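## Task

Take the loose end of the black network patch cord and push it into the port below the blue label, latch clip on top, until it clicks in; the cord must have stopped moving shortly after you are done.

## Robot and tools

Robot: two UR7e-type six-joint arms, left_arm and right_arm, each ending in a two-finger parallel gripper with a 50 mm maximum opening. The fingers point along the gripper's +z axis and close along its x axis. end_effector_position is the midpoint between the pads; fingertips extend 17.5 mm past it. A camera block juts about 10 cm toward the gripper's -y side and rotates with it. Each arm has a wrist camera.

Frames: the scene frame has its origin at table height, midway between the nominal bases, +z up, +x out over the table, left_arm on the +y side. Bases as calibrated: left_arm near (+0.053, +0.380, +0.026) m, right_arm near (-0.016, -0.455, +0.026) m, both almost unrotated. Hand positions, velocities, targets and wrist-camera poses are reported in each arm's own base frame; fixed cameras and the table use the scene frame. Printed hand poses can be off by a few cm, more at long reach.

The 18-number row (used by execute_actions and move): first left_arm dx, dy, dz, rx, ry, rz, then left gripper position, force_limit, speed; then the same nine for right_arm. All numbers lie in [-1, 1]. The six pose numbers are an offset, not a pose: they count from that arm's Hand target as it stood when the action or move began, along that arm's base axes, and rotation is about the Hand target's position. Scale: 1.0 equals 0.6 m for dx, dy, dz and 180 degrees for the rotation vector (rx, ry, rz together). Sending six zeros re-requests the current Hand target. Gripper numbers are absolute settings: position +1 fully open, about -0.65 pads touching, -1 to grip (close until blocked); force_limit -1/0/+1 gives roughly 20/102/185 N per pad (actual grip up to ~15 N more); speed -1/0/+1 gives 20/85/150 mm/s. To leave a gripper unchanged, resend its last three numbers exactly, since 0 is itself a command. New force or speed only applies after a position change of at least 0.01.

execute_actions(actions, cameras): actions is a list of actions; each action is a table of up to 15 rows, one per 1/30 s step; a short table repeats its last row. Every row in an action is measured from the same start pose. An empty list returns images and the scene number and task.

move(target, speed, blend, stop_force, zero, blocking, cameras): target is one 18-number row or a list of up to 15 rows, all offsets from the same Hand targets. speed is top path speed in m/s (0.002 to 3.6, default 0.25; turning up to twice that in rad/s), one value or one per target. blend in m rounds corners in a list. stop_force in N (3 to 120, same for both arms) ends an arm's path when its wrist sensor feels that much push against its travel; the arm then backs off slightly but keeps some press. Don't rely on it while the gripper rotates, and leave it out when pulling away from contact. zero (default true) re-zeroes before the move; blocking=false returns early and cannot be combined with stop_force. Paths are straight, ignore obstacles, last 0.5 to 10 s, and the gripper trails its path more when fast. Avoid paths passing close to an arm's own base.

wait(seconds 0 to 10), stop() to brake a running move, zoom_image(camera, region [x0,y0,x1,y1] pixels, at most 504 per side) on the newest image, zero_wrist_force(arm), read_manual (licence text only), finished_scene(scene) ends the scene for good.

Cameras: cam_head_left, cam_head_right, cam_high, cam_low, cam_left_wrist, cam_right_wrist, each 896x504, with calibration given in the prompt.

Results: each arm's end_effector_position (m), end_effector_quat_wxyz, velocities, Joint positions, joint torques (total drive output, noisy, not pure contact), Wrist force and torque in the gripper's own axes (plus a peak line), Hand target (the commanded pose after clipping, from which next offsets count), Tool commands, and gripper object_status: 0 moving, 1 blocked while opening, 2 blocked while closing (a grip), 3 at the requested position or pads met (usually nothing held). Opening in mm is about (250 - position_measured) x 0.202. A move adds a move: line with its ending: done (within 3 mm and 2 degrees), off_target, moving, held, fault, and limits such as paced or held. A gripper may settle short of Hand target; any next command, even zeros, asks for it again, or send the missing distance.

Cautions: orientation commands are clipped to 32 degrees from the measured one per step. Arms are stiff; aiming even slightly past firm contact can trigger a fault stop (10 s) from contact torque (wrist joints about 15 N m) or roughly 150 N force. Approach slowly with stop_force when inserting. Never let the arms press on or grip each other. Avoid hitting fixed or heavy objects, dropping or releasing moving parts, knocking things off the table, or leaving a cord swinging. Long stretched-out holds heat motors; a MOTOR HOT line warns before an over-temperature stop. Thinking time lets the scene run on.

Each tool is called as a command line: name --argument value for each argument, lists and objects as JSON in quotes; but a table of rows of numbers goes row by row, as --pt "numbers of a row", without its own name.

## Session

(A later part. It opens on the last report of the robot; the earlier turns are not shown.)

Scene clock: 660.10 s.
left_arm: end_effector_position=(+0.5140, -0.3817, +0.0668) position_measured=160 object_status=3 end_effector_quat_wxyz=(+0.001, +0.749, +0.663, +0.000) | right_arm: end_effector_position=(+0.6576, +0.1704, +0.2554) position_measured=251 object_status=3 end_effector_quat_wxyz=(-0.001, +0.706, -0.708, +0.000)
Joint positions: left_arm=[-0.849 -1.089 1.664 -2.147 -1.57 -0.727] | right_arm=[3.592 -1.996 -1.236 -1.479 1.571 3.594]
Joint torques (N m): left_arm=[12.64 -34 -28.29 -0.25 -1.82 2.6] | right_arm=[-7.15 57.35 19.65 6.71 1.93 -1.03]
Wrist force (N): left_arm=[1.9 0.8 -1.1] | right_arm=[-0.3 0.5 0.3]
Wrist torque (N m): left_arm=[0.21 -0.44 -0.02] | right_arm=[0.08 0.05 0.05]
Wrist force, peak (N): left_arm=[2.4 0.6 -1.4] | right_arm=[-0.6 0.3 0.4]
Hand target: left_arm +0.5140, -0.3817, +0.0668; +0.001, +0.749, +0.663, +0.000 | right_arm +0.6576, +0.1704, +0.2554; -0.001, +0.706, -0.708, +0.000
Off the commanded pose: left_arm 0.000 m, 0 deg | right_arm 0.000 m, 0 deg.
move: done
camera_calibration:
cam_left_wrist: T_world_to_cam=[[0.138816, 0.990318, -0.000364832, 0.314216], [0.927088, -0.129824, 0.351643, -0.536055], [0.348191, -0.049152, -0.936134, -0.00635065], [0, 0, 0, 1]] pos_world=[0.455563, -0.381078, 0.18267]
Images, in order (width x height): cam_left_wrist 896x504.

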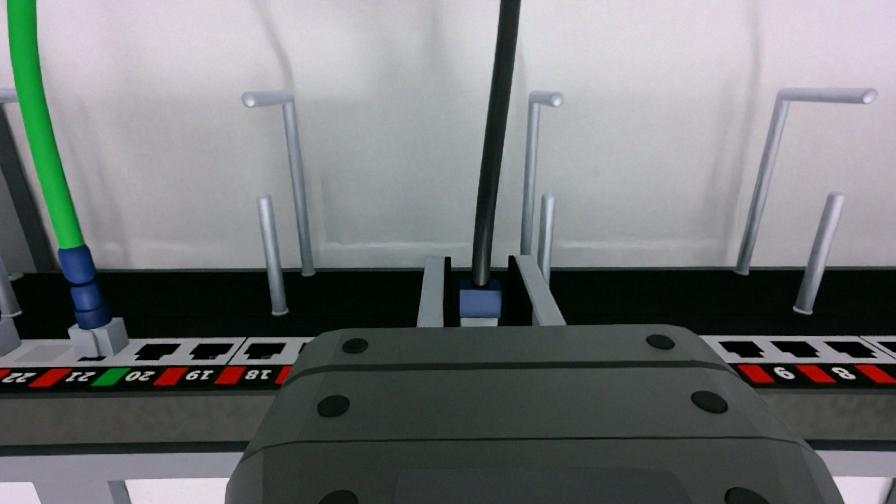

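move --pt "0 0 0 0 0 0 -1 -0.2 -0.9 0 0 0 0 0 0 -1 -0.8 -0.9" --pt "0 0 0 0 0 0 -1 -0.2 -0.9 0.004 0.2 0 0.222 0 0 -1 -0.8 -0.9" --pt "0 0 0 0 0 0 -1 -0.2 -0.9 0.004 0.325 -0.295 0.222 0 0 -1 -0.8 -0.9" --speed 0.1 --cameras '["cam_right_wrist"]'

move --target '[0,0,0,0,0,0,-1,-0.2,-0.9,-0.1,0.008,0,0,0,0,-1,-0.8,-0.9]' --speed 0.015 --stop_force 5 --cameras '["cam_right_wrist","cam_high"]'

Scene clock: 672.90 s.
left_arm: end_effector_position=(+0.5140, -0.3817, +0.0668) position_measured=194 object_status=2 end_effector_quat_wxyz=(+0.001, +0.749, +0.663, +0.000) | right_arm: end_effector_position=(+0.6600, +0.3653, +0.0785) position_measured=251 object_status=3 end_effector_quat_wxyz=(-0.242, +0.664, -0.665, -0.242)
Joint positions: left_arm=[-0.849 -1.089 1.664 -2.147 -1.57 -0.727] | right_arm=[3.629 -2.28 -1.536 -0.521 2.175 3.749]
Joint torques (N m): left_arm=[10.89 -43.22 -13.02 -0.1 -1.77 -1.94] | right_arm=[6.37 45.61 30.82 7.79 -1.3 1.53]
Wrist force (N): left_arm=[-2.2 4.2 -0.4] | right_arm=[-0.6 0.8 0.1]
Wrist torque (N m): left_arm=[0.32 -0.48 0.08] | right_arm=[0.12 0.28 -0.06]
Wrist force, peak (N): left_arm=[-2.2 4.1 -0.5] | right_arm=[-0.9 0.8 -1.4]
Hand target: left_arm +0.5140, -0.3817, +0.0668; +0.001, +0.749, +0.663, +0.000 | right_arm +0.6600, +0.3654, +0.0784; -0.242, +0.664, -0.665, -0.242
Off the commanded pose: left_arm 0.000 m, 0 deg | right_arm 0.000 m, 0 deg.
move: done
camera_calibration:
cam_right_wrist: T_world_to_cam=[[-0.00360761, -0.755303, -0.655366, 0.340574], [-0.937334, -0.225787, 0.265377, 0.695348], [-0.348413, 0.615255, -0.707157, 0.190927], [0, 0, 0, 1]] pos_world=[0.719524, 0.296769, 0.173687]
Images, in order (width x height): cam_right_wrist 896x504.

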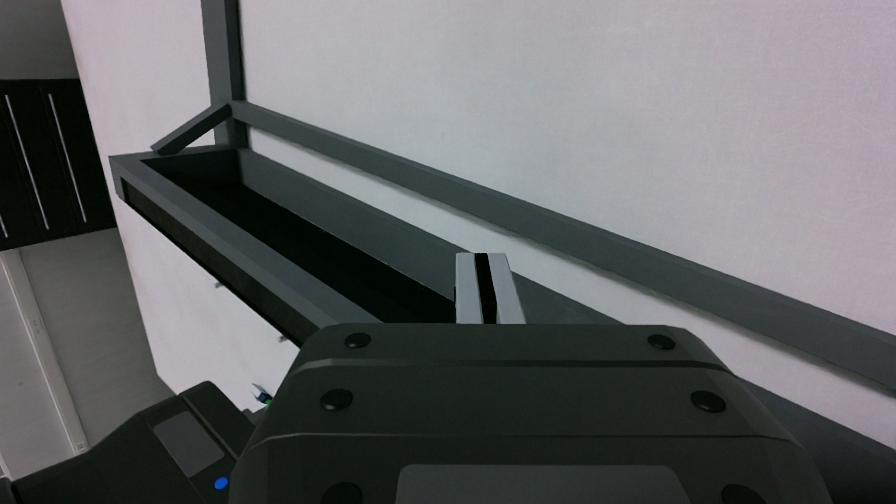

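Scene clock: 675.93 s.
left_arm: end_effector_position=(+0.5140, -0.3817, +0.0668) position_measured=194 object_status=2 end_effector_quat_wxyz=(+0.001, +0.749, +0.663, +0.000) | right_arm: end_effector_position=(+0.6323, +0.3676, +0.0784) position_measured=251 object_status=3 end_effector_quat_wxyz=(-0.242, +0.664, -0.665, -0.242)
Joint positions: left_arm=[-0.849 -1.089 1.664 -2.147 -1.57 -0.727] | right_arm=[3.652 -2.236 -1.624 -0.462 2.166 3.775]
Joint torques (N m): left_arm=[11.37 -46.64 -13.52 -0.16 -1.78 -2.02] | right_arm=[-7.14 43.34 29.78 0.61 3.24 -0.46]
Wrist force (N): left_arm=[0.3 4.5 -1.1] | right_arm=[-0.6 0.5 0.3]
Wrist torque (N m): left_arm=[0.31 -0.51 0.04] | right_arm=[0.06 0.28 -0.06]
Wrist force, peak (N): left_arm=[0.3 4.5 -1.1] | right_arm=[-0.5 -11.7 2.1]
Hand target: left_arm +0.5140, -0.3817, +0.0668; +0.001, +0.749, +0.663, +0.000 | right_arm +0.6323, +0.3676, +0.0784; -0.242, +0.664, -0.665, -0.242 (not the last commanded pose)
Off the commanded pose: left_arm 0.000 m, 0 deg | right_arm 0.032 m, 0 deg.
move: contact (right_arm)
camera_calibration:
cam_right_wrist: T_world_to_cam=[[-0.00356056, -0.755246, -0.655432, 0.342042], [-0.937292, -0.225918, 0.265414, 0.66996], [-0.348526, 0.615276, -0.707082, 0.179778], [0, 0, 0, 1]] pos_world=[0.691824, 0.299068, 0.173487]
Images, in order (width x height): cam_high 896x504, cam_right_wrist 896x504.

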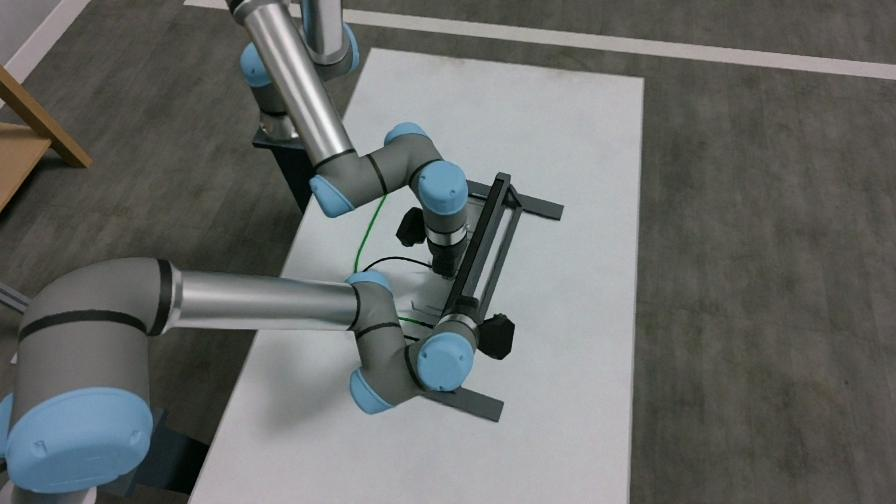

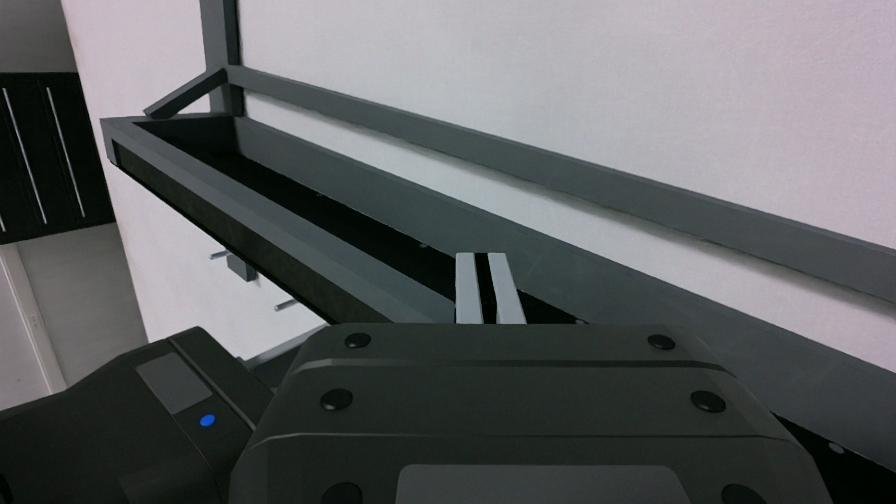

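move --target '[0,0,0,0,0,0,-1,-0.2,-0.9,-0.002,0,0,0,0,0,-1,-0.8,-0.9]' --speed 0.01

move --target '[0.018,-0.0022,0,0,0,0,-1,-0.2,-0.9,0,0,0,0,0,0,-1,-0.8,-0.9]' --speed 0.008 --stop_force 50 --cameras '["cam_right_wrist","cam_left_wrist"]'

zoom_image --camera "cam_left_wrist" --region '[400, 220, 580, 340]'

Scene clock: 681.03 s.
left_arm: end_effector_position=(+0.5140, -0.3817, +0.0668) position_measured=194 object_status=2 end_effector_quat_wxyz=(+0.001, +0.749, +0.663, +0.000) | right_arm: end_effector_position=(+0.6312, +0.3676, +0.0784) position_measured=251 object_status=3 end_effector_quat_wxyz=(-0.242, +0.664, -0.665, -0.242)
Joint positions: left_arm=[-0.849 -1.089 1.664 -2.147 -1.57 -0.727] | right_arm=[3.653 -2.234 -1.628 -0.459 2.166 3.776]
Joint torques (N m): left_arm=[10.24 -47.72 -14.47 -0.61 -2.03 -1.86] | right_arm=[12.77 62.12 8.47 4.74 0.48 1.36]
Wrist force (N): left_arm=[2.8 -2.5 -1.7] | right_arm=[0.8 -17.0 1.9]
Wrist torque (N m): left_arm=[0.15 -0.53 0.00] | right_arm=[0.12 0.32 0.05]
Wrist force, peak (N): left_arm=[0.2 4.7 -0.7] | right_arm=[0.8 -17.0 1.9]
Hand target: left_arm +0.5140, -0.3817, +0.0668; +0.001, +0.749, +0.663, +0.000 | right_arm +0.6311, +0.3676, +0.0784; -0.242, +0.664, -0.665, -0.242
Off the commanded pose: left_arm 0.000 m, 0 deg | right_arm 0.000 m, 0 deg.
move: done

Scene clock: 683.00 s.
left_arm: end_effector_position=(+0.5190, -0.3822, +0.0667) position_measured=194 object_status=2 end_effector_quat_wxyz=(+0.000, +0.749, +0.663, +0.000) | right_arm: end_effector_position=(+0.6312, +0.3676, +0.0784) position_measured=251 object_status=3 end_effector_quat_wxyz=(-0.242, +0.664, -0.665, -0.242)
Joint positions: left_arm=[-0.843 -1.08 1.649 -2.141 -1.57 -0.722] | right_arm=[3.653 -2.234 -1.628 -0.459 2.166 3.776]
Joint torques (N m): left_arm=[-8.45 -62.6 -32.73 -18.32 3.4 -2.16] | right_arm=[17.89 41.49 11.15 -1.94 11.79 1.27]
Wrist force (N): left_arm=[21.0 -46.3 -6.3] | right_arm=[9.5 -29.5 -14.5]
Wrist torque (N m): left_arm=[-0.02 -0.24 -0.21] | right_arm=[0.00 0.42 0.04]
Wrist force, peak (N): left_arm=[24.3 -55.1 -10.7] | right_arm=[10.5 -32.5 -14.9]
Hand target: left_arm +0.5190, -0.3823, +0.0667; +0.000, +0.749, +0.663, +0.000 (not the last commanded pose) | right_arm +0.6311, +0.3676, +0.0784; -0.242, +0.664, -0.665, -0.242
Off the commanded pose: left_arm 0.006 m, 0 deg | right_arm 0.000 m, 0 deg.
move: contact (left_arm)
camera_calibration:
cam_left_wrist: T_world_to_cam=[[0.138943, 0.9903, -0.000180394, 0.314003], [0.927245, -0.130032, 0.351153, -0.540921], [0.347723, -0.0489574, -0.936318, -0.00783397], [0, 0, 0, 1]] pos_world=[0.460662, -0.381678, 0.182667]
cam_right_wrist: T_world_to_cam=[[-0.00360761, -0.755303, -0.655366, 0.342142], [-0.937334, -0.225787, 0.265377, 0.668805], [-0.348413, 0.615255, -0.707157, 0.179372], [0, 0, 0, 1]] pos_world=[0.690624, 0.299069, 0.173587]
Images, in order (width x height): cam_left_wrist 896x504, cam_right_wrist 896x504.

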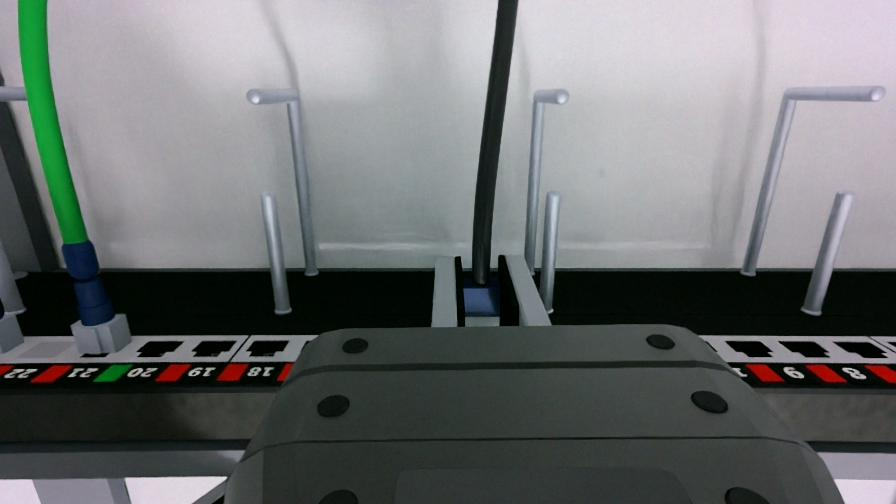

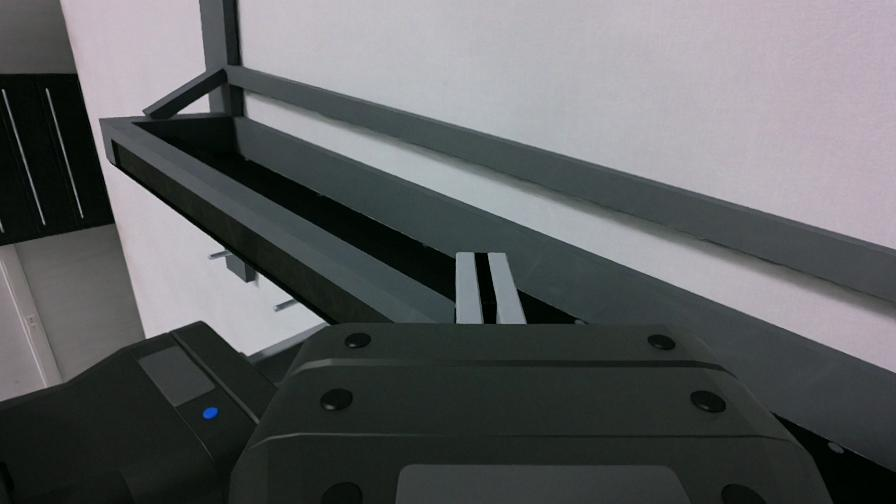

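Scaled by 2.800 from the camera's 896x504 image, which has a finer 1280x720 frame.

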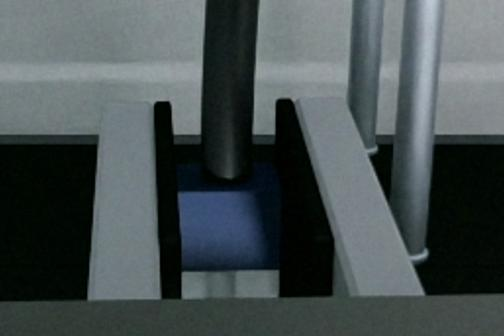

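move --pt "-0.006 0.0012 0 0 0 0 -1 -0.2 -0.9 0 0 0 0 0 0 -1 -0.8 -0.9" --pt "-0.006 0.0012 0 0 0 0 -0.05 -0.3 -0.9 0.04 0 0 0 0 0 -1 -0.8 -0.9" --pt "-0.09 0.012 0 0 0 0 -0.05 -0.3 -0.9 0.06 -0.1 0.2 0 0 0 -1 -0.8 -0.9" --pt "-0.13 0.015 0.1 0 0 0 -0.05 -0.3 -0.9 0.06 -0.2 0.3 0 0 0 -1 -0.8 -0.9" --pt "-0.1 0.18 0.27 0 0 0 -0.05 -0.3 -0.9 0.06 -0.3 0.3 0 0 0 -1 -0.8 -0.9" --speed 0.08 --cameras '["cam_left_wrist","cam_head_left"]'

zoom_image --camera "cam_left_wrist" --region '[220, 200, 400, 330]'

Scene clock: 700.40 s.
left_arm: end_effector_position=(+0.4590, -0.2744, +0.2286) position_measured=160 object_status=3 end_effector_quat_wxyz=(+0.000, +0.749, +0.663, +0.000) | right_arm: end_effector_position=(+0.6671, +0.1877, +0.2583) position_measured=251 object_status=3 end_effector_quat_wxyz=(-0.242, +0.664, -0.665, -0.242)
Joint positions: left_arm=[-0.791 -1.481 1.734 -1.825 -1.57 -0.669] | right_arm=[3.374 -2.007 -1.42 -1.093 2.247 3.444]
Joint torques (N m): left_arm=[11.41 -43.46 -32.43 -0.12 -1.7 2.56] | right_arm=[-6.78 57.37 29.63 0.4 4.03 -1.23]
Wrist force (N): left_arm=[2.1 0.7 -1.3] | right_arm=[0.0 -0.1 0.1]
Wrist torque (N m): left_arm=[0.19 -0.46 -0.03] | right_arm=[-0.02 0.18 0.04]
Wrist force, peak (N): left_arm=[21.4 -46.6 -6.5] | right_arm=[9.3 -30.1 -14.6]
Hand target: left_arm +0.4590, -0.2743, +0.2287; +0.000, +0.749, +0.663, +0.000 | right_arm +0.6671, +0.1876, +0.2584; -0.242, +0.664, -0.665, -0.242
Off the commanded pose: left_arm 0.000 m, 0 deg | right_arm 0.000 m, 0 deg.
move: done
camera_calibration:
cam_left_wrist: T_world_to_cam=[[0.138904, 0.990306, -0.000361177, 0.215694], [0.927153, -0.129918, 0.351437, -0.528152], [0.347983, -0.049151, -0.936211, 0.169704], [0, 0, 0, 1]] pos_world=[0.400663, -0.273878, 0.344569]
Images, in order (width x height): cam_head_left 896x504, cam_left_wrist 896x504.

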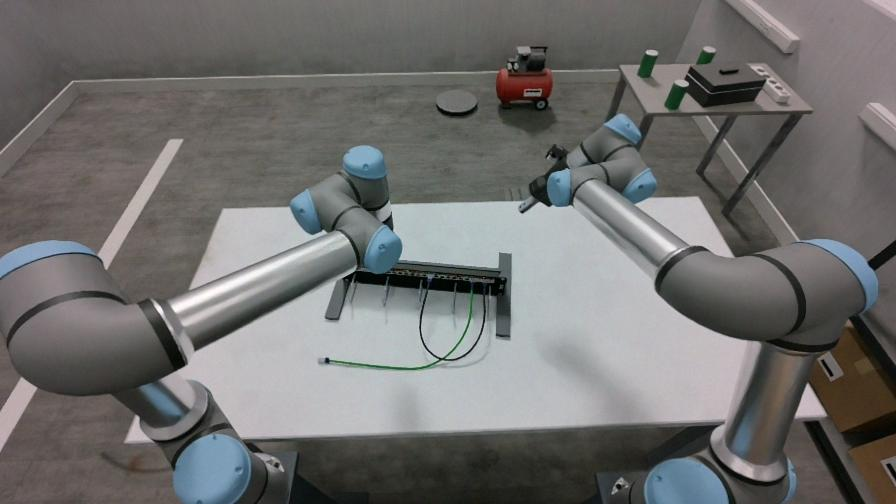

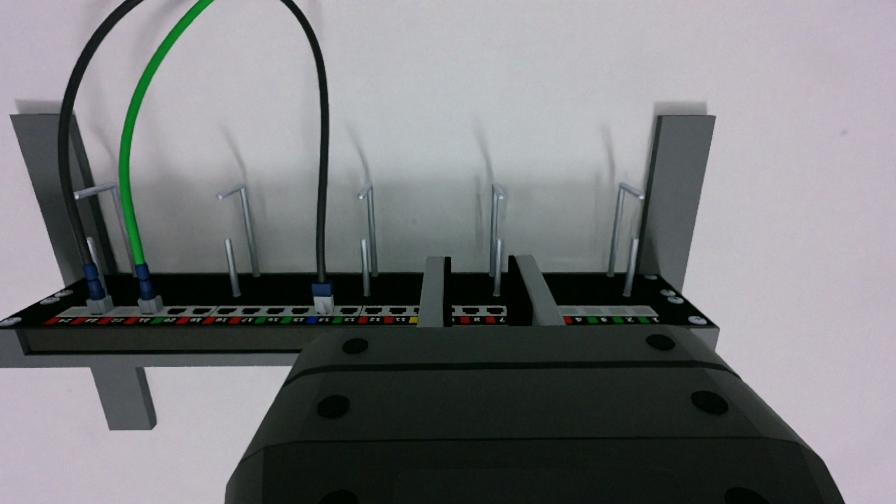

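Scaled by 2.800 from the camera's 896x504 image, which has a finer 1280x720 frame.

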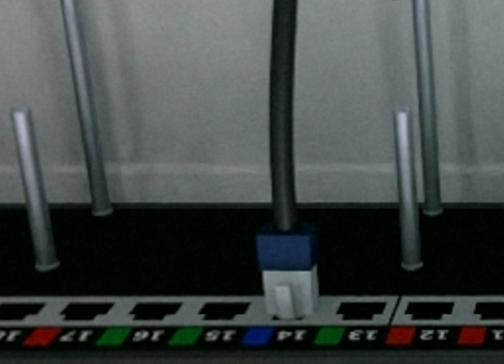

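Seated. Waiting for the cord to settle, then finish.

wait --seconds 2

finished_scene --scene 1

Scene clock: 705.10 s.
left_arm: end_effector_position=(+0.4590, -0.2743, +0.2287) position_measured=160 object_status=3 end_effector_quat_wxyz=(+0.000, +0.749, +0.663, +0.000) | right_arm: end_effector_position=(+0.6671, +0.1876, +0.2584) position_measured=251 object_status=3 end_effector_quat_wxyz=(-0.242, +0.664, -0.665, -0.242)
Joint positions: left_arm=[-0.791 -1.481 1.734 -1.824 -1.57 -0.669] | right_arm=[3.374 -2.007 -1.42 -1.093 2.247 3.444]
Joint torques (N m): left_arm=[12.25 -45.49 -31.08 -0.1 -1.87 2.75] | right_arm=[-6.99 57.09 33.53 0.32 4.04 -1.16]
Wrist force (N): left_arm=[2.2 0.7 -1.4] | right_arm=[0.1 -0.2 0.2]
Wrist torque (N m): left_arm=[0.20 -0.48 -0.03] | right_arm=[-0.03 0.17 0.04]
Wrist force, peak (N): left_arm=[2.3 0.7 -1.8] | right_arm=[-0.1 -0.5 -0.1]
Hand target: left_arm +0.4590, -0.2743, +0.2287; +0.000, +0.749, +0.663, +0.000 | right_arm +0.6671, +0.1876, +0.2584; -0.242, +0.664, -0.665, -0.242
Tool commands: left_gripper/position=-0.05 left_gripper/force_limit=-0.3 left_gripper/speed=-0.9 right_gripper/position=-1.0 right_gripper/force_limit=-0.8 right_gripper/speed=-0.9
Off the commanded pose: left_arm 0.000 m, 0 deg | right_arm 0.000 m, 0 deg.
wait: 2.00 s; at rest from the start

The scene is finished: the task was done.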